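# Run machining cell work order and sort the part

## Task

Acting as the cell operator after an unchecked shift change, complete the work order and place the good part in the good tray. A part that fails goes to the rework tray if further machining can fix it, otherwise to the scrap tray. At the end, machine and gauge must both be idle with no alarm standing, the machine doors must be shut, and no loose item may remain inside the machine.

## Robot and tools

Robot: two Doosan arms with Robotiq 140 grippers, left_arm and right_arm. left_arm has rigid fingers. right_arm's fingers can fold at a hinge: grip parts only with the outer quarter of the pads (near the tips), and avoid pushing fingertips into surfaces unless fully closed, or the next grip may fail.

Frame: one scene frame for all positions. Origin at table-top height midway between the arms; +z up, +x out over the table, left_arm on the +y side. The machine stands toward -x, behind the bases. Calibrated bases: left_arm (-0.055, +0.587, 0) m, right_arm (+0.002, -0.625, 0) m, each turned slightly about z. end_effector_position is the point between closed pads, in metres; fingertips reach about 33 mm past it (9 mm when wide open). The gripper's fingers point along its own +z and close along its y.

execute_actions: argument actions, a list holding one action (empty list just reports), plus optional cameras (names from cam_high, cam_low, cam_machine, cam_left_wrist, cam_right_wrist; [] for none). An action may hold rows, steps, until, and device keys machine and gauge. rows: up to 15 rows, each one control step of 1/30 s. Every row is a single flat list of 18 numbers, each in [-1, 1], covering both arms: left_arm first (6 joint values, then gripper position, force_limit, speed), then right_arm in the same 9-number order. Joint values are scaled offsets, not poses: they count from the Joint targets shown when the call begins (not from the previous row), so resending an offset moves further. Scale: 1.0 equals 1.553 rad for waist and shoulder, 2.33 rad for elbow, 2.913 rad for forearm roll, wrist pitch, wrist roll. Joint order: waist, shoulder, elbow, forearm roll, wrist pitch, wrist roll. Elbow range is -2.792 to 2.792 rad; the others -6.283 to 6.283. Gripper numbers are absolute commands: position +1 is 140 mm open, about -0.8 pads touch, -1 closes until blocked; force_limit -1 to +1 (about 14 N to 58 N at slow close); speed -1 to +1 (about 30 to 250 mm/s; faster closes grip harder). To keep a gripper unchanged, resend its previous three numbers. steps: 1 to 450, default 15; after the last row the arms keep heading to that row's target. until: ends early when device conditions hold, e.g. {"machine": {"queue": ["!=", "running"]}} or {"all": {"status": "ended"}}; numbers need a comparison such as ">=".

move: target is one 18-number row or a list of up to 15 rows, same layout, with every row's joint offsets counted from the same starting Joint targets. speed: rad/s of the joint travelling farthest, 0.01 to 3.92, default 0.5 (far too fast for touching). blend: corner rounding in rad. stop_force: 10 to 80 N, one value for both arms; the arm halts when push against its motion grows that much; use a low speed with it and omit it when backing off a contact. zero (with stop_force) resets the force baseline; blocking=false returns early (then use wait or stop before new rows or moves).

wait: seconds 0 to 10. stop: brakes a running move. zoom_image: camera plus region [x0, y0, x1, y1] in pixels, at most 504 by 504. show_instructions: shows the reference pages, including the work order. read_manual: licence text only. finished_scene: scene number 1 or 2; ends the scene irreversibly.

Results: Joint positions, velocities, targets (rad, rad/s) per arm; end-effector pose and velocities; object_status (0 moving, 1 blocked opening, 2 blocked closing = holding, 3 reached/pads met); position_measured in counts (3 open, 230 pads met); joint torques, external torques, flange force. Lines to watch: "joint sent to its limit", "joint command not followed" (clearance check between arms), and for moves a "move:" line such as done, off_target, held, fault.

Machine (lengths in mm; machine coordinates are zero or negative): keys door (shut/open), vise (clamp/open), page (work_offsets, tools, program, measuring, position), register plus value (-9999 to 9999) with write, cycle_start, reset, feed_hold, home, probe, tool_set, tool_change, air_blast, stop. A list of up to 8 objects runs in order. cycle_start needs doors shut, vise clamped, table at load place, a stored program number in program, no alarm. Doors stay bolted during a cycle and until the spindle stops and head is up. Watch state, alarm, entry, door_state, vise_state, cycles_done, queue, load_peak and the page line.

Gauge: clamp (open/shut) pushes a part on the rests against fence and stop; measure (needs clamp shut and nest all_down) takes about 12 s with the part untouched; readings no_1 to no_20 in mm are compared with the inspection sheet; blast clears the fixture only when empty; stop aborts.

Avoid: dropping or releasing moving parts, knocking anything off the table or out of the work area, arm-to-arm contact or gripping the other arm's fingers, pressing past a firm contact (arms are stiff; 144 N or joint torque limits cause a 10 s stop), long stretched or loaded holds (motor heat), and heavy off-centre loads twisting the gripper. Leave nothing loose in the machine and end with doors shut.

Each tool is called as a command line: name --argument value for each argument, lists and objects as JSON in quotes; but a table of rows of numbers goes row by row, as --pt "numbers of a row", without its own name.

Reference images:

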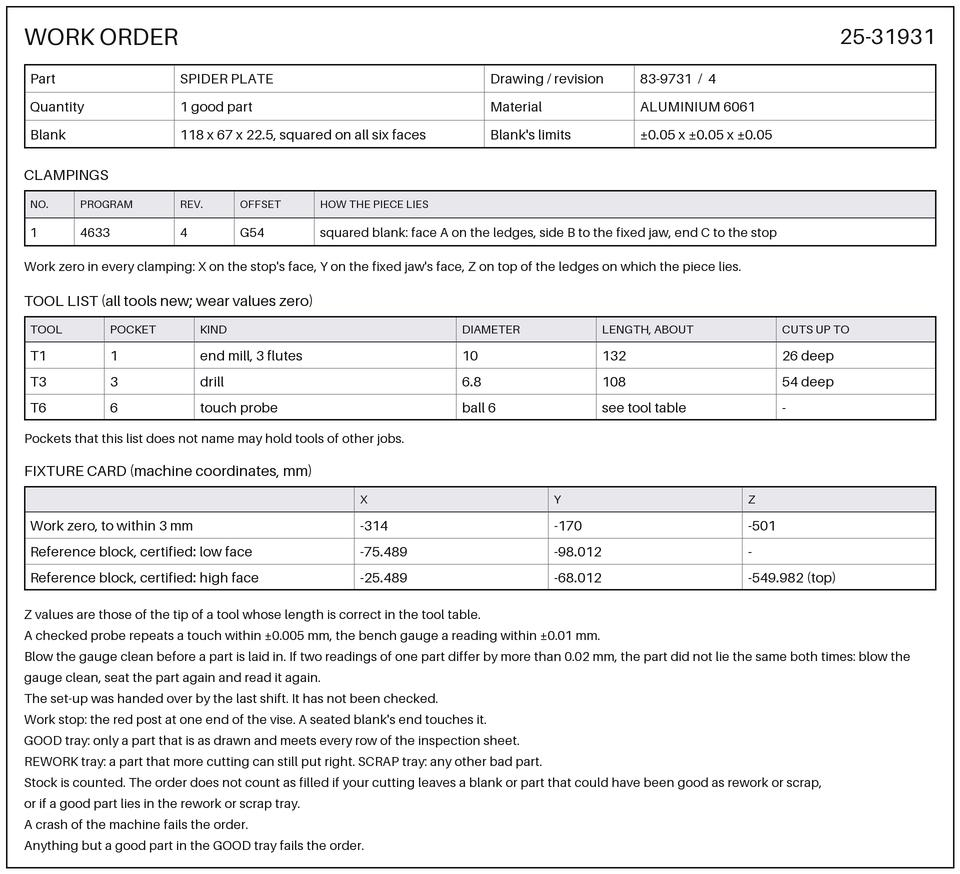

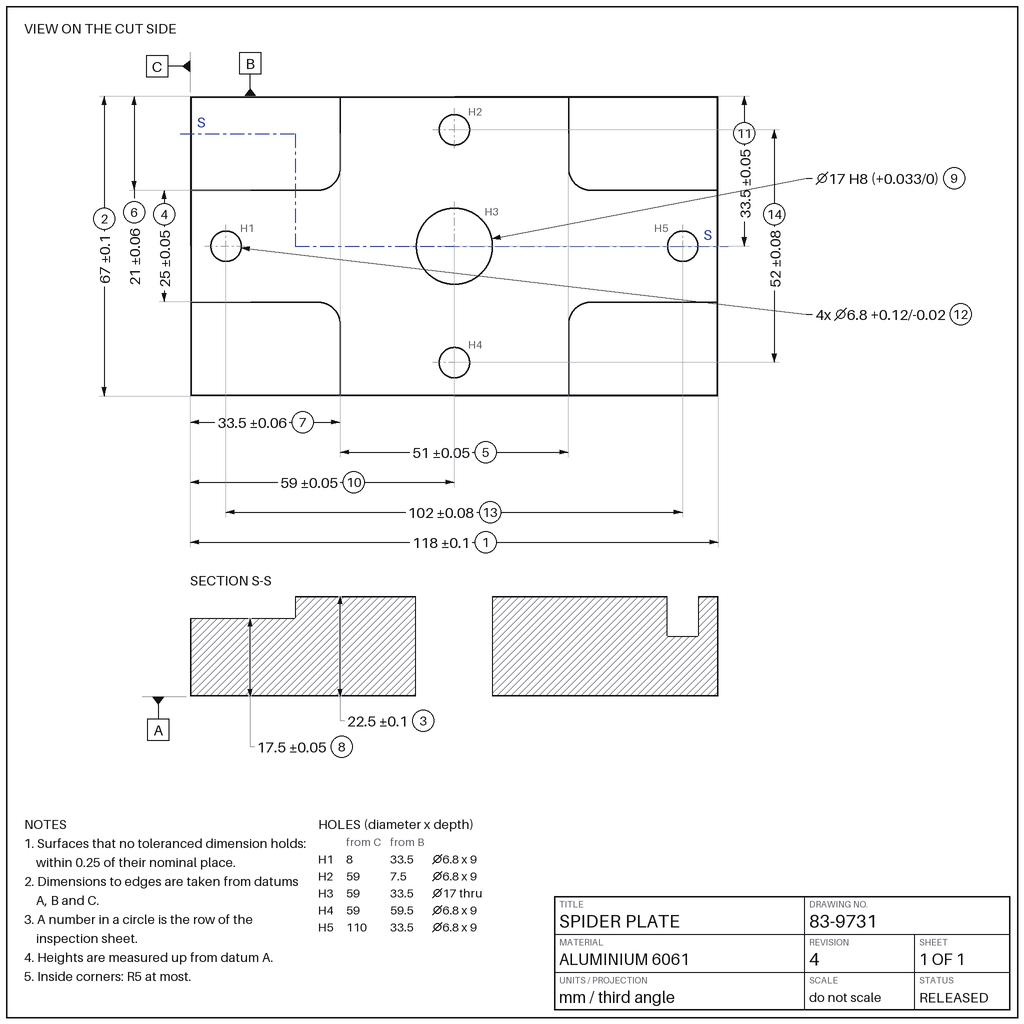

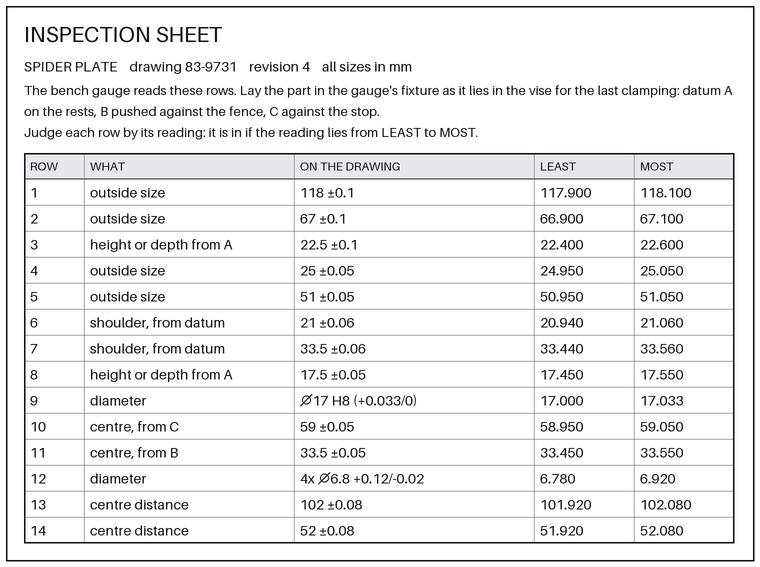

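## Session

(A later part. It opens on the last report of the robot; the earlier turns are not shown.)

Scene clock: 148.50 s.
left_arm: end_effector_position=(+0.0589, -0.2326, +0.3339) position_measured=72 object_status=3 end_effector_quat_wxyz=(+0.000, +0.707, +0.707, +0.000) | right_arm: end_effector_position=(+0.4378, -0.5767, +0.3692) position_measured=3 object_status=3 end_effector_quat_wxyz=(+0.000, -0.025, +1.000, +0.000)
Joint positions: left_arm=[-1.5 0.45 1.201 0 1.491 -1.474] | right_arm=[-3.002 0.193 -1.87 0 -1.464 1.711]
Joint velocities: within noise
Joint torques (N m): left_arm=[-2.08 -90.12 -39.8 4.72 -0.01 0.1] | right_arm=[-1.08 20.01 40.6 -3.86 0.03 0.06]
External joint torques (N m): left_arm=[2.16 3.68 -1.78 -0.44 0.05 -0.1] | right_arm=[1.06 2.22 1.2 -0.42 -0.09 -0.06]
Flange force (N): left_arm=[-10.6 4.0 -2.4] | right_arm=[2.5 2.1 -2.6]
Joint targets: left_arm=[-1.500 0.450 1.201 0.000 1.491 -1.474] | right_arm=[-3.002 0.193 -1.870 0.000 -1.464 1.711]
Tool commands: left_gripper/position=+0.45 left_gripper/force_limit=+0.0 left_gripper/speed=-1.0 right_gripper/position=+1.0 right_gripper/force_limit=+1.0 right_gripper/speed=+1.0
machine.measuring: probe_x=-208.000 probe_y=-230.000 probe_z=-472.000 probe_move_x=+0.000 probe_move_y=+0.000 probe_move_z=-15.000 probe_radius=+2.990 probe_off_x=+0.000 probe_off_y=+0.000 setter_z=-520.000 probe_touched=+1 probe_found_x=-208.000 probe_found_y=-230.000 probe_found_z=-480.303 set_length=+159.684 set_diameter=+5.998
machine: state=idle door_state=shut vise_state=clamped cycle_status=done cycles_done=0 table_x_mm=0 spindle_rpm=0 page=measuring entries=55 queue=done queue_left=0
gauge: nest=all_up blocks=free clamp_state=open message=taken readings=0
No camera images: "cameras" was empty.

execute_actions --actions '[{"machine": [{"register": "g54_z", "value": -502.788, "write": true}, {"register": "g54_y", "value": -169.493, "write": true}, {"register": "tool_call", "value": 1, "write": true}, {"tool_change": true}, {"tool_set": true, "page": "measuring"}], "steps": 450, "until": {"machine": {"queue": ["!=", "running"]}}}]' --cameras '[]'

execute_actions --actions '[{"steps": 450, "until": {"machine": {"queue": ["!=", "running"]}}}]' --cameras '[]'

execute_actions --actions '[{"machine": [{"register": "tool_call", "value": 3, "write": true}, {"tool_change": true}, {"tool_set": true, "page": "measuring"}], "steps": 450, "until": {"machine": {"queue": ["!=", "running"]}}}]' --cameras '[]'

execute_actions --actions '[{"steps": 450, "until": {"machine": {"queue": ["!=", "running"]}}}]' --cameras '[]'

execute_actions --actions '[{"machine": {"page": "tools"}, "steps": 2}]' --cameras '[]'

Scene clock: 164.77 s.
left_arm: end_effector_position=(+0.0589, -0.2326, +0.3339) position_measured=72 object_status=3 end_effector_quat_wxyz=(+0.000, +0.707, +0.707, +0.000) | right_arm: end_effector_position=(+0.4378, -0.5767, +0.3692) position_measured=3 object_status=3 end_effector_quat_wxyz=(+0.000, -0.025, +1.000, +0.000)
Joint positions: left_arm=[-1.5 0.45 1.201 0 1.491 -1.474] | right_arm=[-3.002 0.193 -1.87 0 -1.464 1.711]
Joint velocities: within noise
Joint torques (N m): left_arm=[-2.31 -90.07 -39.66 4.75 0 0.1] | right_arm=[-0.21 20.28 40.58 -3.8 -0.04 0.1]
External joint torques (N m): left_arm=[2.43 3.52 -1.95 -0.47 0.04 -0.1] | right_arm=[0.16 2.07 1.24 -0.49 -0.01 -0.1]
Flange force (N): left_arm=[-10.7 4.3 -2.7] | right_arm=[1.9 0.0 -2.5]
Joint targets: left_arm=[-1.500 0.450 1.201 0.000 1.491 -1.474] | right_arm=[-3.002 0.193 -1.870 0.000 -1.464 1.711]
Tool commands: left_gripper/position=+0.45 left_gripper/force_limit=+0.0 left_gripper/speed=-1.0 right_gripper/position=+1.0 right_gripper/force_limit=+1.0 right_gripper/speed=+1.0
machine.measuring: probe_x=-208.000 probe_y=-230.000 probe_z=-472.000 probe_move_x=+0.000 probe_move_y=+0.000 probe_move_z=-15.000 probe_radius=+2.990 probe_off_x=+0.000 probe_off_y=+0.000 setter_z=-520.000 probe_touched=+1 probe_found_x=-208.000 probe_found_y=-230.000 probe_found_z=-480.303 set_length=+159.684 set_diameter=+5.998
machine: state=busy door_state=shut vise_state=clamped cycle_status=moving cycles_done=0 table_x_mm=325 spindle_rpm=0 page=measuring entries=60 queue=running queue_left=0
gauge: nest=all_up blocks=free clamp_state=open message=taken readings=0
No camera images: "cameras" was empty.

Scene clock: 174.73 s.
left_arm: end_effector_position=(+0.0589, -0.2326, +0.3339) position_measured=72 object_status=3 end_effector_quat_wxyz=(+0.000, +0.707, +0.707, +0.000) | right_arm: end_effector_position=(+0.4378, -0.5767, +0.3692) position_measured=3 object_status=3 end_effector_quat_wxyz=(+0.000, -0.025, +1.000, +0.000)
Joint positions: left_arm=[-1.5 0.45 1.201 0 1.491 -1.474] | right_arm=[-3.002 0.193 -1.87 0 -1.464 1.711]
Joint velocities: within noise
Joint torques (N m): left_arm=[-2.2 -90.03 -39.63 4.73 0.06 0.11] | right_arm=[-0.84 20.64 40.42 -3.81 0 0.03]
External joint torques (N m): left_arm=[2.27 3.56 -1.91 -0.45 -0.01 -0.11] | right_arm=[0.92 0.89 1.2 -0.46 -0.05 -0.03]
Flange force (N): left_arm=[-10.7 4.1 -2.5] | right_arm=[0.2 2.0 -2.3]
Joint targets: left_arm=[-1.500 0.450 1.201 0.000 1.491 -1.474] | right_arm=[-3.002 0.193 -1.870 0.000 -1.464 1.711]
Tool commands: left_gripper/position=+0.45 left_gripper/force_limit=+0.0 left_gripper/speed=-1.0 right_gripper/position=+1.0 right_gripper/force_limit=+1.0 right_gripper/speed=+1.0
machine.measuring: probe_x=-208.000 probe_y=-230.000 probe_z=-472.000 probe_move_x=+0.000 probe_move_y=+0.000 probe_move_z=-15.000 probe_radius=+2.990 probe_off_x=+0.000 probe_off_y=+0.000 setter_z=-520.000 probe_touched=+1 probe_found_x=-208.000 probe_found_y=-230.000 probe_found_z=-480.303 set_length=+131.926 set_diameter=+9.988
machine: state=idle door_state=shut vise_state=clamped cycle_status=done cycles_done=0 table_x_mm=0 spindle_rpm=0 page=measuring entries=60 queue=done queue_left=0
gauge: nest=all_up blocks=free clamp_state=open message=taken readings=0
No camera images: "cameras" was empty.

Scene clock: 189.93 s.
left_arm: end_effector_position=(+0.0589, -0.2326, +0.3339) position_measured=72 object_status=3 end_effector_quat_wxyz=(+0.000, +0.707, +0.707, +0.000) | right_arm: end_effector_position=(+0.4378, -0.5767, +0.3692) position_measured=3 object_status=3 end_effector_quat_wxyz=(+0.000, -0.025, +1.000, +0.000)
Joint positions: left_arm=[-1.5 0.45 1.201 0 1.491 -1.474] | right_arm=[-3.002 0.193 -1.87 0 -1.464 1.711]
Joint velocities: within noise
Joint torques (N m): left_arm=[-2.76 -89.98 -39.75 4.75 0.05 0.12] | right_arm=[-0.72 20.09 40.75 -3.81 -0.06 0.04]
External joint torques (N m): left_arm=[2.83 3.42 -1.83 -0.48 -0.01 -0.12] | right_arm=[0.77 1.53 0.87 -0.46 0.01 -0.04]
Flange force (N): left_arm=[-10.2 4.7 -2.4] | right_arm=[1.7 1.6 -1.7]
Joint targets: left_arm=[-1.500 0.450 1.201 0.000 1.491 -1.474] | right_arm=[-3.002 0.193 -1.870 0.000 -1.464 1.711]
Tool commands: left_gripper/position=+0.45 left_gripper/force_limit=+0.0 left_gripper/speed=-1.0 right_gripper/position=+1.0 right_gripper/force_limit=+1.0 right_gripper/speed=+1.0
machine.measuring: probe_x=-208.000 probe_y=-230.000 probe_z=-472.000 probe_move_x=+0.000 probe_move_y=+0.000 probe_move_z=-15.000 probe_radius=+2.990 probe_off_x=+0.000 probe_off_y=+0.000 setter_z=-520.000 probe_touched=+1 probe_found_x=-208.000 probe_found_y=-230.000 probe_found_z=-480.303 set_length=+131.926 set_diameter=+9.988
machine: state=busy door_state=shut vise_state=clamped cycle_status=moving cycles_done=0 table_x_mm=325 spindle_rpm=0 page=measuring entries=63 queue=running queue_left=0
gauge: nest=all_up blocks=free clamp_state=open message=taken readings=0
No camera images: "cameras" was empty.

Scene clock: 200.40 s.
left_arm: end_effector_position=(+0.0589, -0.2326, +0.3339) position_measured=72 object_status=3 end_effector_quat_wxyz=(+0.000, +0.707, +0.707, +0.000) | right_arm: end_effector_position=(+0.4378, -0.5767, +0.3692) position_measured=3 object_status=3 end_effector_quat_wxyz=(+0.000, -0.025, +1.000, +0.000)
Joint positions: left_arm=[-1.5 0.45 1.201 0 1.491 -1.474] | right_arm=[-3.002 0.193 -1.87 0 -1.464 1.711]
Joint velocities: within noise
Joint torques (N m): left_arm=[-2.58 -89.96 -39.7 4.79 0.04 0.12] | right_arm=[-0.33 20.75 40.29 -3.85 0.08 0.07]
External joint torques (N m): left_arm=[2.67 3.56 -1.83 -0.51 0 -0.12] | right_arm=[0.36 1.24 1.47 -0.44 -0.14 -0.07]
Flange force (N): left_arm=[-10.4 4.6 -2.4] | right_arm=[0.3 0.7 -2.9]
Joint targets: left_arm=[-1.500 0.450 1.201 0.000 1.491 -1.474] | right_arm=[-3.002 0.193 -1.870 0.000 -1.464 1.711]
Tool commands: left_gripper/position=+0.45 left_gripper/force_limit=+0.0 left_gripper/speed=-1.0 right_gripper/position=+1.0 right_gripper/force_limit=+1.0 right_gripper/speed=+1.0
machine.measuring: probe_x=-208.000 probe_y=-230.000 probe_z=-472.000 probe_move_x=+0.000 probe_move_y=+0.000 probe_move_z=-15.000 probe_radius=+2.990 probe_off_x=+0.000 probe_off_y=+0.000 setter_z=-520.000 probe_touched=+1 probe_found_x=-208.000 probe_found_y=-230.000 probe_found_z=-480.303 set_length=+107.716 set_diameter=+6.800
machine: state=idle door_state=shut vise_state=clamped cycle_status=done cycles_done=0 table_x_mm=0 spindle_rpm=0 page=measuring entries=63 queue=done queue_left=0
gauge: nest=all_up blocks=free clamp_state=open message=taken readings=0
No camera images: "cameras" was empty.

Scene clock: 200.67 s.
left_arm: end_effector_position=(+0.0589, -0.2326, +0.3339) position_measured=72 object_status=3 end_effector_quat_wxyz=(+0.000, +0.707, +0.707, +0.000) | right_arm: end_effector_position=(+0.4378, -0.5767, +0.3692) position_measured=3 object_status=3 end_effector_quat_wxyz=(+0.000, -0.025, +1.000, +0.000)
Joint positions: left_arm=[-1.5 0.45 1.201 0 1.491 -1.474] | right_arm=[-3.002 0.193 -1.87 0 -1.464 1.711]
Joint velocities: within noise
Joint torques (N m): left_arm=[-2.35 -90.01 -39.77 4.77 0.09 0.14] | right_arm=[-0.88 20.4 40.53 -3.78 0 -0.02]
External joint torques (N m): left_arm=[2.43 3.4 -1.85 -0.48 -0.04 -0.14] | right_arm=[0.99 1.1 1.12 -0.49 -0.05 0.02]
Flange force (N): left_arm=[-10.2 4.2 -2.4] | right_arm=[0.7 2.3 -2.1]
Joint targets: left_arm=[-1.500 0.450 1.201 0.000 1.491 -1.474] | right_arm=[-3.002 0.193 -1.870 0.000 -1.464 1.711]
Tool commands: left_gripper/position=+0.45 left_gripper/force_limit=+0.0 left_gripper/speed=-1.0 right_gripper/position=+1.0 right_gripper/force_limit=+1.0 right_gripper/speed=+1.0
machine.tools: t1_length=+131.926 t1_length_wear=+0.000 t1_diameter=+9.990 t1_diameter_wear=+0.000 t1_pocket=+1.000 t2_length=+114.495 t2_length_wear=+0.000 t2_diameter=+7.989 t2_diameter_wear=+0.000 t2_pocket=+2.000 t3_length=+107.713 t3_length_wear=+0.000 t3_diameter=+6.798 t3_diameter_wear=+0.000 t3_pocket=+3.000 t4_length=+138.158 t4_length_wear=+0.000 t4_diameter=+4.995 t4_diameter_wear=+0.000 t4_pocket=+4.000 t5_length=+122.717 t5_length_wear=+0.000 t5_diameter=+4.994 t5_diameter_wear=+0.000 t5_pocket=+5.000 t6_length=+159.680 t6_length_wear=+0.000 t6_diameter=+6.000 t6_diameter_wear=+0.000 t6_pocket=+6.000
machine: state=idle door_state=shut vise_state=clamped cycle_status=done cycles_done=0 table_x_mm=0 spindle_rpm=0 page=tools entries=63 queue=done queue_left=0
gauge: nest=all_up blocks=free clamp_state=open message=taken readings=0
No camera images: "cameras" was empty.

execute_actions --actions '[{"machine": [{"cycle_start": true, "page": "work_offsets"}], "steps": 450, "until": {"machine": {"state": ["!=", "running"]}}}]' --cameras '[]'

Scene clock: 201.33 s.
left_arm: end_effector_position=(+0.0589, -0.2326, +0.3339) position_measured=72 object_status=3 end_effector_quat_wxyz=(+0.000, +0.707, +0.707, +0.000) | right_arm: end_effector_position=(+0.4378, -0.5767, +0.3692) position_measured=3 object_status=3 end_effector_quat_wxyz=(+0.000, -0.025, +1.000, +0.000)
Joint positions: left_arm=[-1.5 0.45 1.201 0 1.491 -1.474] | right_arm=[-3.002 0.193 -1.87 0 -1.464 1.711]
Joint velocities: within noise
Joint torques (N m): left_arm=[-2.13 -90.31 -39.7 4.71 0.02 0.1] | right_arm=[-0.85 21 40.62 -3.82 0.05 -0.02]
External joint torques (N m): left_arm=[2.22 3.92 -1.85 -0.44 0.02 -0.1] | right_arm=[1.02 0.01 0.9 -0.44 -0.09 0.02]
Flange force (N): left_arm=[-11.2 4.2 -2.4] | right_arm=[-0.8 2.4 -1.7]
Joint targets: left_arm=[-1.500 0.450 1.201 0.000 1.491 -1.474] | right_arm=[-3.002 0.193 -1.870 0.000 -1.464 1.711]
Tool commands: left_gripper/position=+0.45 left_gripper/force_limit=+0.0 left_gripper/speed=-1.0 right_gripper/position=+1.0 right_gripper/force_limit=+1.0 right_gripper/speed=+1.0
machine.work_offsets: g54_x=-313.001 g54_y=-169.493 g54_z=-502.788 g55_x=+0.000 g55_y=+0.000 g55_z=+0.000 g56_x=+0.000 g56_y=+0.000 g56_z=+0.000
machine: state=running door_state=shut vise_state=clamped cycle_status=moving cycles_done=0 table_x_mm=48 spindle_rpm=0 page=work_offsets entries=64 queue=running queue_left=0
gauge: nest=all_up blocks=free clamp_state=open message=taken readings=0
No camera images: "cameras" was empty.

move --target '[0.47159, 0.06384, -0.01582, 0, -0.02138, 0.25141, 0.45, 0, -1, 0, 0, 0, 0, 0, 0, 1, 1, 1]' --speed 0.4 --cameras '["cam_left_wrist"]'

zoom_image --camera "cam_left_wrist" --region '[270, 140, 450, 300]'

Scene clock: 204.13 s.
left_arm: end_effector_position=(+0.6146, +0.0202, +0.2698) position_measured=72 object_status=3 end_effector_quat_wxyz=(+0.000, +0.707, +0.707, +0.000) | right_arm: end_effector_position=(+0.4378, -0.5767, +0.3692) position_measured=3 object_status=3 end_effector_quat_wxyz=(+0.000, -0.025, +1.000, +0.000)
Joint positions: left_arm=[-0.767 0.549 1.164 0 1.429 -0.742] | right_arm=[-3.002 0.193 -1.87 0 -1.464 1.711]
Joint velocities: within noise
Joint torques (N m): left_arm=[-3.24 -99.35 -39.44 4.7 0.02 0.2] | right_arm=[-0.22 19.86 40.37 -3.88 0.04 0.04]
External joint torques (N m): left_arm=[3.22 4.39 -1.8 -0.44 0.01 -0.2] | right_arm=[0.33 1.4 1.21 -0.39 -0.08 -0.03]
Flange force (N): left_arm=[-5.6 12.0 -1.5] | right_arm=[0.9 0.6 -2.4]
Joint targets: left_arm=[-0.767 0.549 1.164 0.000 1.429 -0.742] | right_arm=[-3.002 0.193 -1.870 0.000 -1.464 1.711]
machine.work_offsets: g54_x=-313.001 g54_y=-169.493 g54_z=-502.788 g55_x=+0.000 g55_y=+0.000 g55_z=+0.000 g56_x=+0.000 g56_y=+0.000 g56_z=+0.000
machine: state=running door_state=shut vise_state=clamped cycle_status=moving cycles_done=0 table_x_mm=143 spindle_rpm=0 page=work_offsets entries=64 queue=running queue_left=0
gauge: nest=all_up blocks=free clamp_state=open message=taken readings=0
move: done
Images, in order (width x height): cam_left_wrist 672x504.

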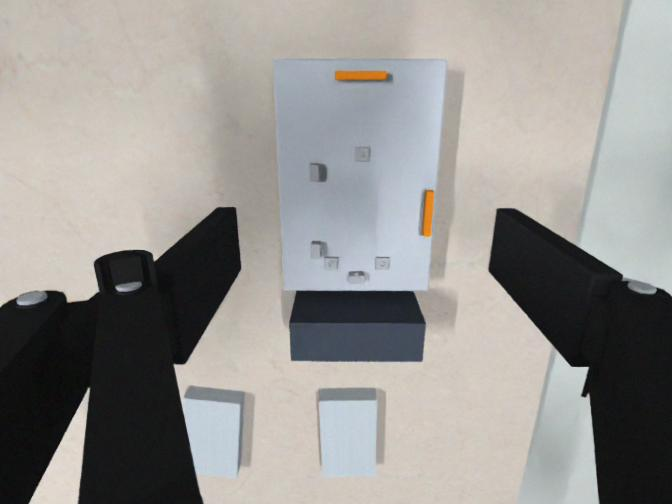

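Scaled by 2.800 from the camera's 672x504 image, which has a finer 960x720 frame.

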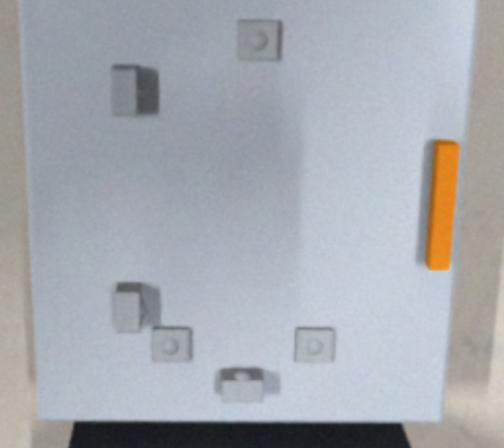

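move --target '[-0.47159, -0.06384, 0.01582, 0, 0.02138, -0.25141, 0.45, 0, -1, 0, 0, 0, 0, 0, 0, 1, 1, 1]' --speed 0.4 --cameras '[]'

execute_actions --actions '[{"gauge": {"blast": true}, "steps": 450, "until": {"machine": {"state": ["!=", "running"]}}}]' --cameras '[]'

execute_actions --actions '[{"steps": 450, "until": {"machine": {"state": ["!=", "running"]}}}]' --cameras '[]'

execute_actions --actions '[{"steps": 450, "until": {"machine": {"state": ["!=", "running"]}}}]' --cameras '[]'

execute_actions --actions '[{"steps": 450, "until": {"machine": {"state": ["!=", "running"]}}}]' --cameras '[]'

execute_actions --actions '[{"steps": 450, "until": {"machine": {"state": ["!=", "running"]}}}]' --cameras '[]'

execute_actions --actions '[{"steps": 450, "until": {"machine": {"state": ["!=", "running"]}}}]' --cameras '["cam_machine"]'

Scene clock: 209.43 s.
left_arm: end_effector_position=(+0.0590, -0.2326, +0.3338) position_measured=72 object_status=3 end_effector_quat_wxyz=(+0.000, +0.707, +0.707, +0.000) | right_arm: end_effector_position=(+0.4378, -0.5767, +0.3692) position_measured=3 object_status=3 end_effector_quat_wxyz=(+0.000, -0.025, +1.000, +0.000)
Joint positions: left_arm=[-1.5 0.45 1.201 0 1.491 -1.474] | right_arm=[-3.002 0.193 -1.87 0 -1.464 1.711]
Joint velocities: within noise
Joint torques (N m): left_arm=[-2.84 -90.18 -39.69 4.78 0.11 0.1] | right_arm=[-0.37 20.59 40.46 -3.9 -0.02 0.01]
External joint torques (N m): left_arm=[3.11 3.79 -1.85 -0.5 -0.07 -0.1] | right_arm=[0.44 1.08 1.23 -0.37 -0.03 -0.01]
Flange force (N): left_arm=[-10.8 5.2 -2.3] | right_arm=[0.3 1.0 -2.3]
Joint targets: left_arm=[-1.500 0.450 1.201 0.000 1.491 -1.474] | right_arm=[-3.002 0.193 -1.870 0.000 -1.464 1.711]
machine.work_offsets: g54_x=-313.001 g54_y=-169.493 g54_z=-502.788 g55_x=+0.000 g55_y=+0.000 g55_z=+0.000 g56_x=+0.000 g56_y=+0.000 g56_z=+0.000
machine: state=running door_state=shut vise_state=clamped cycle_status=moving cycles_done=0 table_x_mm=135 spindle_rpm=9549 page=work_offsets entries=64 queue=running queue_left=0
gauge: nest=all_up blocks=free clamp_state=open message=taken readings=0
move: done
No camera images: "cameras" was empty.

Scene clock: 224.63 s.
left_arm: end_effector_position=(+0.0589, -0.2326, +0.3339) position_measured=72 object_status=3 end_effector_quat_wxyz=(+0.000, +0.707, +0.707, +0.000) | right_arm: end_effector_position=(+0.4378, -0.5767, +0.3692) position_measured=3 object_status=3 end_effector_quat_wxyz=(+0.000, -0.025, +1.000, +0.000)
Joint positions: left_arm=[-1.5 0.45 1.2 0 1.491 -1.474] | right_arm=[-3.002 0.193 -1.87 0 -1.464 1.711]
Joint velocities: within noise
Joint torques (N m): left_arm=[-2.13 -90.22 -39.67 4.76 0.07 0.14] | right_arm=[-1.03 20.38 40.59 -3.89 0 0.04]
External joint torques (N m): left_arm=[2.21 3.63 -1.97 -0.47 -0.03 -0.14] | right_arm=[1.07 1.41 1.09 -0.39 -0.05 -0.04]
Flange force (N): left_arm=[-10.9 4.0 -2.6] | right_arm=[1.3 2.3 -2.2]
Joint targets: left_arm=[-1.500 0.450 1.201 0.000 1.491 -1.474] | right_arm=[-3.002 0.193 -1.870 0.000 -1.464 1.711]
Tool commands: left_gripper/position=+0.45 left_gripper/force_limit=+0.0 left_gripper/speed=-1.0 right_gripper/position=+1.0 right_gripper/force_limit=+1.0 right_gripper/speed=+1.0
machine.work_offsets: g54_x=-313.001 g54_y=-169.493 g54_z=-502.788 g55_x=+0.000 g55_y=+0.000 g55_z=+0.000 g56_x=+0.000 g56_y=+0.000 g56_z=+0.000
machine: state=running door_state=shut vise_state=clamped cycle_status=moving cycles_done=0 table_x_mm=129 spindle_rpm=9549 page=work_offsets entries=64 queue=running queue_left=0
gauge: nest=all_up blocks=free clamp_state=open message=taken readings=0
No camera images: "cameras" was empty.

Scene clock: 239.83 s.
left_arm: end_effector_position=(+0.0589, -0.2326, +0.3339) position_measured=72 object_status=3 end_effector_quat_wxyz=(+0.000, +0.707, +0.707, +0.000) | right_arm: end_effector_position=(+0.4378, -0.5767, +0.3692) position_measured=3 object_status=3 end_effector_quat_wxyz=(+0.000, -0.025, +1.000, +0.000)
Joint positions: left_arm=[-1.5 0.45 1.201 0 1.491 -1.474] | right_arm=[-3.002 0.193 -1.87 0 -1.464 1.711]
Joint velocities: within noise
Joint torques (N m): left_arm=[-2.59 -90.12 -39.76 4.71 0.05 0.13] | right_arm=[-0.94 20.59 40.63 -3.81 0.01 0.03]
External joint torques (N m): left_arm=[2.63 3.83 -1.72 -0.45 -0.01 -0.13] | right_arm=[0.98 1.1 1.04 -0.46 -0.06 -0.03]
Flange force (N): left_arm=[-10.6 4.5 -2.2] | right_arm=[0.8 2.1 -2.0]
Joint targets: left_arm=[-1.500 0.450 1.201 0.000 1.491 -1.474] | right_arm=[-3.002 0.193 -1.870 0.000 -1.464 1.711]
Tool commands: left_gripper/position=+0.45 left_gripper/force_limit=+0.0 left_gripper/speed=-1.0 right_gripper/position=+1.0 right_gripper/force_limit=+1.0 right_gripper/speed=+1.0
machine.work_offsets: g54_x=-313.001 g54_y=-169.493 g54_z=-502.788 g55_x=+0.000 g55_y=+0.000 g55_z=+0.000 g56_x=+0.000 g56_y=+0.000 g56_z=+0.000
machine: state=running door_state=shut vise_state=clamped cycle_status=moving cycles_done=0 table_x_mm=27 spindle_rpm=9549 page=work_offsets entries=64 queue=running queue_left=0
gauge: nest=all_up blocks=free clamp_state=open message=taken readings=0
No camera images: "cameras" was empty.

Scene clock: 255.03 s.
left_arm: end_effector_position=(+0.0589, -0.2326, +0.3339) position_measured=72 object_status=3 end_effector_quat_wxyz=(+0.000, +0.707, +0.707, +0.000) | right_arm: end_effector_position=(+0.4378, -0.5767, +0.3692) position_measured=3 object_status=3 end_effector_quat_wxyz=(+0.000, -0.025, +1.000, +0.000)
Joint positions: left_arm=[-1.5 0.45 1.201 0 1.491 -1.474] | right_arm=[-3.002 0.193 -1.87 0 -1.464 1.711]
Joint velocities: within noise
Joint torques (N m): left_arm=[-2.11 -89.98 -39.66 4.79 0.01 0.07] | right_arm=[-0.75 20.74 40.56 -3.87 0.02 0.1]
External joint torques (N m): left_arm=[2.21 3.34 -1.96 -0.49 0.03 -0.07] | right_arm=[0.83 0.85 1.1 -0.4 -0.07 -0.1]
Flange force (N): left_arm=[-10.5 4.1 -2.7] | right_arm=[0.2 1.7 -2.1]
Joint targets: left_arm=[-1.500 0.450 1.201 0.000 1.491 -1.474] | right_arm=[-3.002 0.193 -1.870 0.000 -1.464 1.711]
Tool commands: left_gripper/position=+0.45 left_gripper/force_limit=+0.0 left_gripper/speed=-1.0 right_gripper/position=+1.0 right_gripper/force_limit=+1.0 right_gripper/speed=+1.0
machine.work_offsets: g54_x=-313.001 g54_y=-169.493 g54_z=-502.788 g55_x=+0.000 g55_y=+0.000 g55_z=+0.000 g56_x=+0.000 g56_y=+0.000 g56_z=+0.000
machine: state=running door_state=shut vise_state=clamped cycle_status=moving cycles_done=0 table_x_mm=50 spindle_rpm=9549 page=work_offsets entries=64 queue=running queue_left=0
gauge: nest=all_up blocks=free clamp_state=open message=taken readings=0
No camera images: "cameras" was empty.

Scene clock: 270.23 s.
left_arm: end_effector_position=(+0.0589, -0.2326, +0.3339) position_measured=72 object_status=3 end_effector_quat_wxyz=(+0.000, +0.707, +0.707, +0.000) | right_arm: end_effector_position=(+0.4378, -0.5767, +0.3692) position_measured=3 object_status=3 end_effector_quat_wxyz=(+0.000, -0.025, +1.000, +0.000)
Joint positions: left_arm=[-1.5 0.45 1.201 0 1.491 -1.474] | right_arm=[-3.002 0.193 -1.87 0 -1.464 1.711]
Joint velocities: within noise
Joint torques (N m): left_arm=[-2.29 -89.99 -39.63 4.73 0.04 0.09] | right_arm=[-1.14 20.36 40.46 -3.85 0.03 0.02]
External joint torques (N m): left_arm=[2.34 3.69 -1.9 -0.45 0 -0.09] | right_arm=[1.18 1.49 1.25 -0.43 -0.09 -0.02]
Flange force (N): left_arm=[-10.9 4.3 -2.5] | right_arm=[1.3 2.6 -2.5]
Joint targets: left_arm=[-1.500 0.450 1.201 0.000 1.491 -1.474] | right_arm=[-3.002 0.193 -1.870 0.000 -1.464 1.711]
Tool commands: left_gripper/position=+0.45 left_gripper/force_limit=+0.0 left_gripper/speed=-1.0 right_gripper/position=+1.0 right_gripper/force_limit=+1.0 right_gripper/speed=+1.0
machine.work_offsets: g54_x=-313.001 g54_y=-169.493 g54_z=-502.788 g55_x=+0.000 g55_y=+0.000 g55_z=+0.000 g56_x=+0.000 g56_y=+0.000 g56_z=+0.000
machine: state=running door_state=shut vise_state=clamped cycle_status=moving cycles_done=0 table_x_mm=27 spindle_rpm=9549 page=work_offsets entries=64 queue=running queue_left=0
gauge: nest=all_up blocks=free clamp_state=open message=taken readings=0
No camera images: "cameras" was empty.

Scene clock: 285.43 s.
left_arm: end_effector_position=(+0.0589, -0.2326, +0.3339) position_measured=72 object_status=3 end_effector_quat_wxyz=(+0.000, +0.707, +0.707, +0.000) | right_arm: end_effector_position=(+0.4378, -0.5767, +0.3692) position_measured=3 object_status=3 end_effector_quat_wxyz=(+0.000, -0.025, +1.000, +0.000)
Joint positions: left_arm=[-1.5 0.45 1.201 0 1.491 -1.474] | right_arm=[-3.002 0.193 -1.87 0 -1.464 1.711]
Joint velocities: within noise
Joint torques (N m): left_arm=[-2.5 -89.86 -39.71 4.76 -0.01 0.1] | right_arm=[-0.01 20.45 40.42 -3.82 -0.02 0.03]
External joint torques (N m): left_arm=[2.65 3.53 -1.78 -0.49 0.06 -0.1] | right_arm=[0.04 1.37 1.28 -0.46 -0.04 -0.03]
Flange force (N): left_arm=[-10.3 4.6 -2.5] | right_arm=[0.6 0.0 -2.4]
Joint targets: left_arm=[-1.500 0.450 1.201 0.000 1.491 -1.474] | right_arm=[-3.002 0.193 -1.870 0.000 -1.464 1.711]
Tool commands: left_gripper/position=+0.45 left_gripper/force_limit=+0.0 left_gripper/speed=-1.0 right_gripper/position=+1.0 right_gripper/force_limit=+1.0 right_gripper/speed=+1.0
machine.work_offsets: g54_x=-313.001 g54_y=-169.493 g54_z=-502.788 g55_x=+0.000 g55_y=+0.000 g55_z=+0.000 g56_x=+0.000 g56_y=+0.000 g56_z=+0.000
machine: state=running door_state=shut vise_state=clamped cycle_status=moving cycles_done=0 table_x_mm=123 spindle_rpm=9549 page=work_offsets entries=64 queue=running queue_left=0
gauge: nest=all_up blocks=free clamp_state=open message=taken readings=0
No camera images: "cameras" was empty.

Scene clock: 300.63 s.
left_arm: end_effector_position=(+0.0589, -0.2326, +0.3339) position_measured=72 object_status=3 end_effector_quat_wxyz=(+0.000, +0.707, +0.707, +0.000) | right_arm: end_effector_position=(+0.4378, -0.5767, +0.3692) position_measured=3 object_status=3 end_effector_quat_wxyz=(+0.000, -0.025, +1.000, +0.000)
Joint positions: left_arm=[-1.5 0.45 1.201 0 1.491 -1.474] | right_arm=[-3.002 0.193 -1.87 0 -1.464 1.711]
Joint velocities: within noise
Joint torques (N m): left_arm=[-2.3 -89.77 -39.73 4.71 0 0.05] | right_arm=[-0.84 20.59 40.63 -3.83 -0.05 0.09]
External joint torques (N m): left_arm=[2.35 3.25 -1.86 -0.42 0.05 -0.05] | right_arm=[0.78 1.54 1.17 -0.47 -0.01 -0.09]
Flange force (N): left_arm=[-10.0 4.2 -2.6] | right_arm=[1.3 1.5 -2.2]
Joint targets: left_arm=[-1.500 0.450 1.201 0.000 1.491 -1.474] | right_arm=[-3.002 0.193 -1.870 0.000 -1.464 1.711]
Tool commands: left_gripper/position=+0.45 left_gripper/force_limit=+0.0 left_gripper/speed=-1.0 right_gripper/position=+1.0 right_gripper/force_limit=+1.0 right_gripper/speed=+1.0
machine.work_offsets: g54_x=-313.001 g54_y=-169.493 g54_z=-502.788 g55_x=+0.000 g55_y=+0.000 g55_z=+0.000 g56_x=+0.000 g56_y=+0.000 g56_z=+0.000
machine: state=running door_state=shut vise_state=clamped cycle_status=moving cycles_done=0 table_x_mm=93 spindle_rpm=9549 page=work_offsets entries=64 queue=running queue_left=0
gauge: nest=all_up blocks=free clamp_state=open message=taken readings=0
Images, in order (width x height): cam_machine 672x504.

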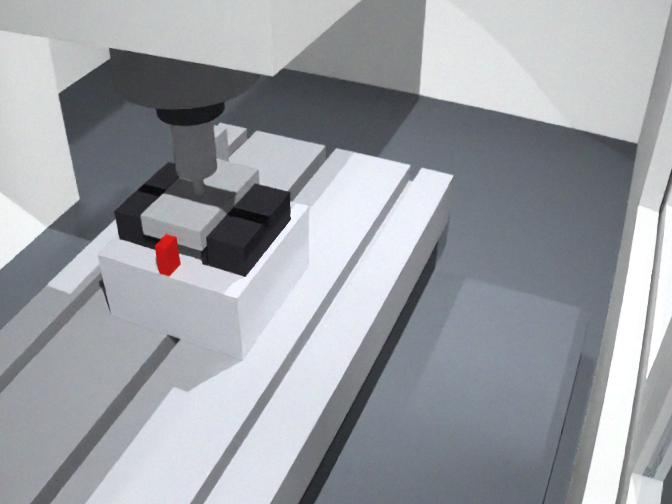

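execute_actions --actions '[{"steps": 450, "until": {"machine": {"state": ["!=", "running"]}}}]' --cameras '[]'

execute_actions --actions '[{"steps": 450, "until": {"machine": {"state": ["!=", "running"]}}}]' --cameras '[]'

execute_actions --actions '[{"steps": 450, "until": {"machine": {"state": ["!=", "running"]}}}]' --cameras '[]'

execute_actions --actions '[{"steps": 450, "until": {"machine": {"state": ["!=", "running"]}}}]' --cameras '[]'

execute_actions --actions '[{"steps": 450, "until": {"machine": {"state": ["!=", "running"]}}}]' --cameras '[]'

execute_actions --actions '[{"steps": 450, "until": {"machine": {"state": ["!=", "running"]}}}]' --cameras '["cam_machine"]'

Scene clock: 316.27 s.
left_arm: end_effector_position=(+0.0589, -0.2326, +0.3339) position_measured=72 object_status=3 end_effector_quat_wxyz=(+0.000, +0.707, +0.707, +0.000) | right_arm: end_effector_position=(+0.4378, -0.5767, +0.3692) position_measured=3 object_status=3 end_effector_quat_wxyz=(+0.000, -0.025, +1.000, +0.000)
Joint positions: left_arm=[-1.5 0.45 1.201 0 1.491 -1.474] | right_arm=[-3.002 0.193 -1.87 0 -1.464 1.711]
Joint velocities: within noise
Joint torques (N m): left_arm=[-2.44 -90.43 -39.51 4.73 0.02 0.1] | right_arm=[-0.5 20.57 40.44 -3.91 -0.02 0]
External joint torques (N m): left_arm=[2.57 4.03 -2.04 -0.45 0.03 -0.1] | right_arm=[0.63 0.83 1.14 -0.35 -0.02 0]
Flange force (N): left_arm=[-11.8 4.7 -2.7] | right_arm=[0.1 1.4 -2.1]
Joint targets: left_arm=[-1.500 0.450 1.201 0.000 1.491 -1.474] | right_arm=[-3.002 0.193 -1.870 0.000 -1.464 1.711]
Tool commands: left_gripper/position=+0.45 left_gripper/force_limit=+0.0 left_gripper/speed=-1.0 right_gripper/position=+1.0 right_gripper/force_limit=+1.0 right_gripper/speed=+1.0
machine.work_offsets: g54_x=-313.001 g54_y=-169.493 g54_z=-502.788 g55_x=+0.000 g55_y=+0.000 g55_z=+0.000 g56_x=+0.000 g56_y=+0.000 g56_z=+0.000
machine: state=running door_state=shut vise_state=clamped cycle_status=moving cycles_done=0 table_x_mm=86 spindle_rpm=0 page=work_offsets entries=64 queue=running queue_left=0
gauge: nest=all_up blocks=free clamp_state=open message=taken readings=0
No camera images: "cameras" was empty.

Scene clock: 329.00 s.
left_arm: end_effector_position=(+0.0589, -0.2326, +0.3339) position_measured=72 object_status=3 end_effector_quat_wxyz=(+0.000, +0.707, +0.707, +0.000) | right_arm: end_effector_position=(+0.4378, -0.5767, +0.3692) position_measured=3 object_status=3 end_effector_quat_wxyz=(+0.000, -0.025, +1.000, +0.000)
Joint positions: left_arm=[-1.5 0.45 1.201 0 1.491 -1.474] | right_arm=[-3.002 0.193 -1.87 0 -1.464 1.711]
Joint velocities: within noise
Joint torques (N m): left_arm=[-2.37 -89.66 -39.79 4.77 0.04 0.15] | right_arm=[-0.47 20.84 40.34 -3.9 0.06 0.04]
External joint torques (N m): left_arm=[2.37 3.27 -1.74 -0.5 0.01 -0.15] | right_arm=[0.49 1.09 1.4 -0.38 -0.11 -0.04]
Flange force (N): left_arm=[-9.8 4.1 -2.3] | right_arm=[0.2 1.0 -2.7]
Joint targets: left_arm=[-1.500 0.450 1.201 0.000 1.491 -1.474] | right_arm=[-3.002 0.193 -1.870 0.000 -1.464 1.711]
Tool commands: left_gripper/position=+0.45 left_gripper/force_limit=+0.0 left_gripper/speed=-1.0 right_gripper/position=+1.0 right_gripper/force_limit=+1.0 right_gripper/speed=+1.0
machine.work_offsets: g54_x=-313.001 g54_y=-169.493 g54_z=-502.788 g55_x=+0.000 g55_y=+0.000 g55_z=+0.000 g56_x=+0.000 g56_y=+0.000 g56_z=+0.000
machine: state=done door_state=shut vise_state=clamped cycle_status=done cycles_done=1 table_x_mm=0 spindle_rpm=0 page=work_offsets entries=64 queue=done queue_left=0
gauge: nest=all_up blocks=free clamp_state=open message=taken readings=0
No camera images: "cameras" was empty.

Scene clock: 329.23 s.
left_arm: end_effector_position=(+0.0589, -0.2326, +0.3339) position_measured=72 object_status=3 end_effector_quat_wxyz=(+0.000, +0.707, +0.707, +0.000) | right_arm: end_effector_position=(+0.4378, -0.5767, +0.3692) position_measured=3 object_status=3 end_effector_quat_wxyz=(+0.000, -0.025, +1.000, +0.000)
Joint positions: left_arm=[-1.5 0.45 1.201 0 1.491 -1.474] | right_arm=[-3.002 0.193 -1.87 0 -1.464 1.711]
Joint velocities: within noise
Joint torques (N m): left_arm=[-2.3 -90.03 -39.81 4.75 0.01 0.1] | right_arm=[-0.79 20.12 40.6 -3.93 0.07 0.11]
External joint torques (N m): left_arm=[2.42 3.42 -1.82 -0.46 0.04 -0.1] | right_arm=[0.84 1.64 1.07 -0.35 -0.12 -0.11]
Flange force (N): left_arm=[-10.2 4.3 -2.5] | right_arm=[1.6 1.6 -2.3]
Joint targets: left_arm=[-1.500 0.450 1.201 0.000 1.491 -1.474] | right_arm=[-3.002 0.193 -1.870 0.000 -1.464 1.711]
Tool commands: left_gripper/position=+0.45 left_gripper/force_limit=+0.0 left_gripper/speed=-1.0 right_gripper/position=+1.0 right_gripper/force_limit=+1.0 right_gripper/speed=+1.0
machine.work_offsets: g54_x=-313.001 g54_y=-169.493 g54_z=-502.788 g55_x=+0.000 g55_y=+0.000 g55_z=+0.000 g56_x=+0.000 g56_y=+0.000 g56_z=+0.000
machine: state=done door_state=shut vise_state=clamped cycle_status=done cycles_done=1 table_x_mm=0 spindle_rpm=0 page=work_offsets entries=64 queue=done queue_left=0
gauge: nest=all_up blocks=free clamp_state=open message=taken readings=0
No camera images: "cameras" was empty.

Scene clock: 329.47 s.
left_arm: end_effector_position=(+0.0589, -0.2326, +0.3339) position_measured=72 object_status=3 end_effector_quat_wxyz=(+0.000, +0.707, +0.707, +0.000) | right_arm: end_effector_position=(+0.4378, -0.5767, +0.3692) position_measured=3 object_status=3 end_effector_quat_wxyz=(+0.000, -0.025, +1.000, +0.000)
Joint positions: left_arm=[-1.5 0.45 1.201 0 1.491 -1.474] | right_arm=[-3.002 0.193 -1.87 0 -1.464 1.711]
Joint velocities: within noise
Joint torques (N m): left_arm=[-2.09 -90.1 -39.72 4.75 0.08 0.13] | right_arm=[-0.15 20.75 40.61 -3.79 0.02 0.05]
External joint torques (N m): left_arm=[2.16 3.89 -1.73 -0.49 -0.04 -0.13] | right_arm=[0.29 0.33 0.91 -0.47 -0.06 -0.05]
Flange force (N): left_arm=[-10.8 4.0 -2.2] | right_arm=[-0.6 0.6 -1.7]
Joint targets: left_arm=[-1.500 0.450 1.201 0.000 1.491 -1.474] | right_arm=[-3.002 0.193 -1.870 0.000 -1.464 1.711]
Tool commands: left_gripper/position=+0.45 left_gripper/force_limit=+0.0 left_gripper/speed=-1.0 right_gripper/position=+1.0 right_gripper/force_limit=+1.0 right_gripper/speed=+1.0
machine.work_offsets: g54_x=-313.001 g54_y=-169.493 g54_z=-502.788 g55_x=+0.000 g55_y=+0.000 g55_z=+0.000 g56_x=+0.000 g56_y=+0.000 g56_z=+0.000
machine: state=done door_state=shut vise_state=clamped cycle_status=done cycles_done=1 table_x_mm=0 spindle_rpm=0 page=work_offsets entries=64 queue=done queue_left=0
gauge: nest=all_up blocks=free clamp_state=open message=taken readings=0
No camera images: "cameras" was empty.

Scene clock: 329.70 s.
left_arm: end_effector_position=(+0.0589, -0.2326, +0.3339) position_measured=72 object_status=3 end_effector_quat_wxyz=(+0.000, +0.707, +0.707, +0.000) | right_arm: end_effector_position=(+0.4378, -0.5767, +0.3692) position_measured=3 object_status=3 end_effector_quat_wxyz=(+0.000, -0.025, +1.000, +0.000)
Joint positions: left_arm=[-1.5 0.45 1.201 0 1.491 -1.474] | right_arm=[-3.002 0.193 -1.87 0 -1.464 1.711]
Joint velocities: within noise
Joint torques (N m): left_arm=[-2.08 -89.98 -39.92 4.77 0 0.08] | right_arm=[-0.24 20.37 40.69 -3.84 0.01 -0.04]
External joint torques (N m): left_arm=[2.2 3.48 -1.63 -0.49 0.05 -0.08] | right_arm=[0.32 1.12 0.93 -0.43 -0.05 0.04]
Flange force (N): left_arm=[-9.9 4.0 -2.2] | right_arm=[0.8 0.8 -1.8]
Joint targets: left_arm=[-1.500 0.450 1.201 0.000 1.491 -1.474] | right_arm=[-3.002 0.193 -1.870 0.000 -1.464 1.711]
Tool commands: left_gripper/position=+0.45 left_gripper/force_limit=+0.0 left_gripper/speed=-1.0 right_gripper/position=+1.0 right_gripper/force_limit=+1.0 right_gripper/speed=+1.0
machine.work_offsets: g54_x=-313.001 g54_y=-169.493 g54_z=-502.788 g55_x=+0.000 g55_y=+0.000 g55_z=+0.000 g56_x=+0.000 g56_y=+0.000 g56_z=+0.000
machine: state=done door_state=shut vise_state=clamped cycle_status=done cycles_done=1 table_x_mm=0 spindle_rpm=0 page=work_offsets entries=64 queue=done queue_left=0
gauge: nest=all_up blocks=free clamp_state=open message=taken readings=0
No camera images: "cameras" was empty.

Scene clock: 329.93 s.
left_arm: end_effector_position=(+0.0589, -0.2326, +0.3339) position_measured=72 object_status=3 end_effector_quat_wxyz=(+0.000, +0.707, +0.707, +0.000) | right_arm: end_effector_position=(+0.4378, -0.5767, +0.3692) position_measured=3 object_status=3 end_effector_quat_wxyz=(+0.000, -0.025, +1.000, +0.000)
Joint positions: left_arm=[-1.5 0.45 1.201 0 1.491 -1.474] | right_arm=[-3.002 0.193 -1.87 0 -1.464 1.711]
Joint velocities: within noise
Joint torques (N m): left_arm=[-2.38 -90 -39.67 4.79 0.06 0.11] | right_arm=[-0.3 20.11 40.68 -3.77 -0.05 0]
External joint torques (N m): left_arm=[2.52 3.38 -1.91 -0.51 -0.02 -0.11] | right_arm=[0.42 1.15 0.89 -0.5 0.01 0]
Flange force (N): left_arm=[-10.3 4.4 -2.6] | right_arm=[0.9 0.9 -1.7]
Joint targets: left_arm=[-1.500 0.450 1.201 0.000 1.491 -1.474] | right_arm=[-3.002 0.193 -1.870 0.000 -1.464 1.711]
Tool commands: left_gripper/position=+0.45 left_gripper/force_limit=+0.0 left_gripper/speed=-1.0 right_gripper/position=+1.0 right_gripper/force_limit=+1.0 right_gripper/speed=+1.0
machine.work_offsets: g54_x=-313.001 g54_y=-169.493 g54_z=-502.788 g55_x=+0.000 g55_y=+0.000 g55_z=+0.000 g56_x=+0.000 g56_y=+0.000 g56_z=+0.000
machine: state=done door_state=shut vise_state=clamped cycle_status=done cycles_done=1 table_x_mm=0 spindle_rpm=0 page=work_offsets entries=64 queue=done queue_left=0
gauge: nest=all_up blocks=free clamp_state=open message=taken readings=0
Images, in order (width x height): cam_machine 672x504.

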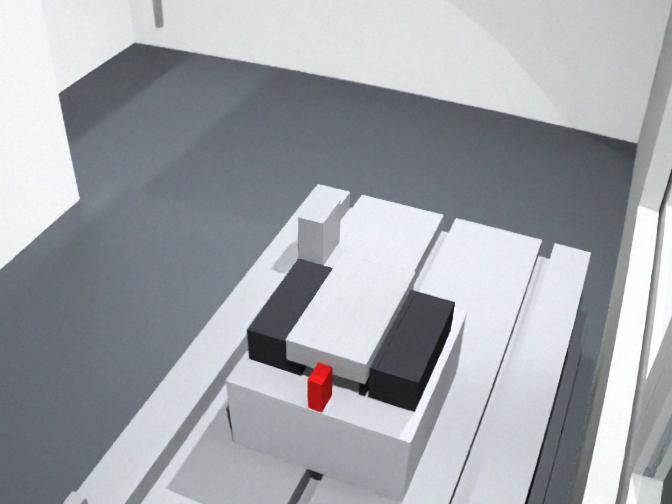

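execute_actions --actions '[{"machine": {"door": "open"}, "steps": 90, "until": {"machine": {"door_state": "open"}}}]' --cameras '[]'

execute_actions --actions '[{"machine": {"vise": "open"}, "steps": 2}]' --cameras '[]'

move --pt "-0.45074 0 0 0 0 -0.2403 0.45 0.3 -1 0 0 0 0 0 0 1 1 1" --pt "-0.60142 0.18626 -0.18265 0 0.04666 -0.32063 0.45 0.3 -1 0 0 0 0 0 0 1 1 1" --speed 0.5 --blend 0.1 --cameras '["cam_left_wrist"]'

Scene clock: 331.90 s.
left_arm: end_effector_position=(+0.0589, -0.2326, +0.3339) position_measured=72 object_status=3 end_effector_quat_wxyz=(+0.000, +0.707, +0.707, +0.000) | right_arm: end_effector_position=(+0.4378, -0.5767, +0.3692) position_measured=3 object_status=3 end_effector_quat_wxyz=(+0.000, -0.025, +1.000, +0.000)
Joint positions: left_arm=[-1.5 0.45 1.201 0 1.491 -1.474] | right_arm=[-3.002 0.193 -1.87 0 -1.464 1.711]
Joint velocities: within noise
Joint torques (N m): left_arm=[-2.27 -90.41 -39.65 4.73 0.02 0.09] | right_arm=[-0.47 20.41 40.68 -3.82 0.01 -0.03]
External joint torques (N m): left_arm=[2.35 3.86 -1.98 -0.45 0.02 -0.09] | right_arm=[0.46 1.76 1.09 -0.47 -0.07 0.03]
Flange force (N): left_arm=[-11.4 4.3 -2.7] | right_arm=[1.7 1.0 -2.3]
Joint targets: left_arm=[-1.500 0.450 1.201 0.000 1.491 -1.474] | right_arm=[-3.002 0.193 -1.870 0.000 -1.464 1.711]
Tool commands: left_gripper/position=+0.45 left_gripper/force_limit=+0.0 left_gripper/speed=-1.0 right_gripper/position=+1.0 right_gripper/force_limit=+1.0 right_gripper/speed=+1.0
machine.work_offsets: g54_x=-313.001 g54_y=-169.493 g54_z=-502.788 g55_x=+0.000 g55_y=+0.000 g55_z=+0.000 g56_x=+0.000 g56_y=+0.000 g56_z=+0.000
machine: state=done door_state=open vise_state=clamped cycle_status=done cycles_done=1 table_x_mm=0 spindle_rpm=0 page=work_offsets entries=64 queue=running queue_left=0
gauge: nest=all_up blocks=free clamp_state=open message=taken readings=0
No camera images: "cameras" was empty.

Scene clock: 332.17 s.
left_arm: end_effector_position=(+0.0589, -0.2326, +0.3339) position_measured=72 object_status=3 end_effector_quat_wxyz=(+0.000, +0.707, +0.707, +0.000) | right_arm: end_effector_position=(+0.4378, -0.5767, +0.3692) position_measured=3 object_status=3 end_effector_quat_wxyz=(+0.000, -0.025, +1.000, +0.000)
Joint positions: left_arm=[-1.5 0.45 1.201 0 1.491 -1.474] | right_arm=[-3.002 0.193 -1.87 0 -1.464 1.711]
Joint velocities: within noise
Joint torques (N m): left_arm=[-2.31 -89.89 -39.69 4.76 -0.03 0.12] | right_arm=[-0.49 20.15 40.39 -3.87 0 -0.03]
External joint torques (N m): left_arm=[2.35 3.51 -1.86 -0.48 0.07 -0.12] | right_arm=[0.46 2.11 1.42 -0.42 -0.06 0.03]
Flange force (N): left_arm=[-10.5 4.2 -2.6] | right_arm=[1.8 1.0 -2.8]
Joint targets: left_arm=[-1.500 0.450 1.201 0.000 1.491 -1.474] | right_arm=[-3.002 0.193 -1.870 0.000 -1.464 1.711]
Tool commands: left_gripper/position=+0.45 left_gripper/force_limit=+0.0 left_gripper/speed=-1.0 right_gripper/position=+1.0 right_gripper/force_limit=+1.0 right_gripper/speed=+1.0
machine.work_offsets: g54_x=-313.001 g54_y=-169.493 g54_z=-502.788 g55_x=+0.000 g55_y=+0.000 g55_z=+0.000 g56_x=+0.000 g56_y=+0.000 g56_z=+0.000
machine: state=idle door_state=open vise_state=open cycle_status=done cycles_done=1 table_x_mm=0 spindle_rpm=0 page=work_offsets entries=64 queue=running queue_left=0
gauge: nest=all_up blocks=free clamp_state=open message=taken readings=0
No camera images: "cameras" was empty.

Scene clock: 334.87 s.
left_arm: end_effector_position=(-0.7572, -0.0919, +0.3099) position_measured=72 object_status=3 end_effector_quat_wxyz=(+0.000, +0.707, +0.707, +0.000) | right_arm: end_effector_position=(+0.4378, -0.5767, +0.3692) position_measured=3 object_status=3 end_effector_quat_wxyz=(+0.000, -0.025, +1.000, +0.000)
Joint positions: left_arm=[-2.434 0.739 0.775 0 1.627 -2.408] | right_arm=[-3.002 0.193 -1.87 0 -1.464 1.711]
Joint velocities: within noise
Joint torques (N m): left_arm=[-1.11 -115.11 -39.78 4.72 0.12 0.15] | right_arm=[-0.43 20.36 40.41 -3.8 0 -0.02]
External joint torques (N m): left_arm=[1.26 3.92 -1.84 -0.48 -0.08 -0.15] | right_arm=[0.43 1.62 1.32 -0.48 -0.05 0.02]
Flange force (N): left_arm=[-12.2 -10.9 -4.1] | right_arm=[1.1 0.9 -2.6]
Joint targets: left_arm=[-2.434 0.739 0.775 0.000 1.627 -2.408] | right_arm=[-3.002 0.193 -1.870 0.000 -1.464 1.711]
machine.work_offsets: g54_x=-313.001 g54_y=-169.493 g54_z=-502.788 g55_x=+0.000 g55_y=+0.000 g55_z=+0.000 g56_x=+0.000 g56_y=+0.000 g56_z=+0.000
machine: state=idle door_state=open vise_state=open cycle_status=done cycles_done=1 table_x_mm=0 spindle_rpm=0 page=work_offsets entries=64 queue=done queue_left=0
gauge: nest=all_up blocks=free clamp_state=open message=taken readings=0
move: done
Images, in order (width x height): cam_left_wrist 672x504.

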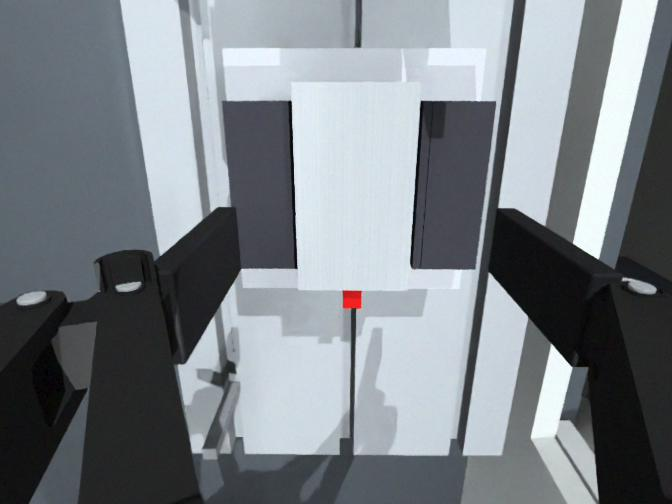

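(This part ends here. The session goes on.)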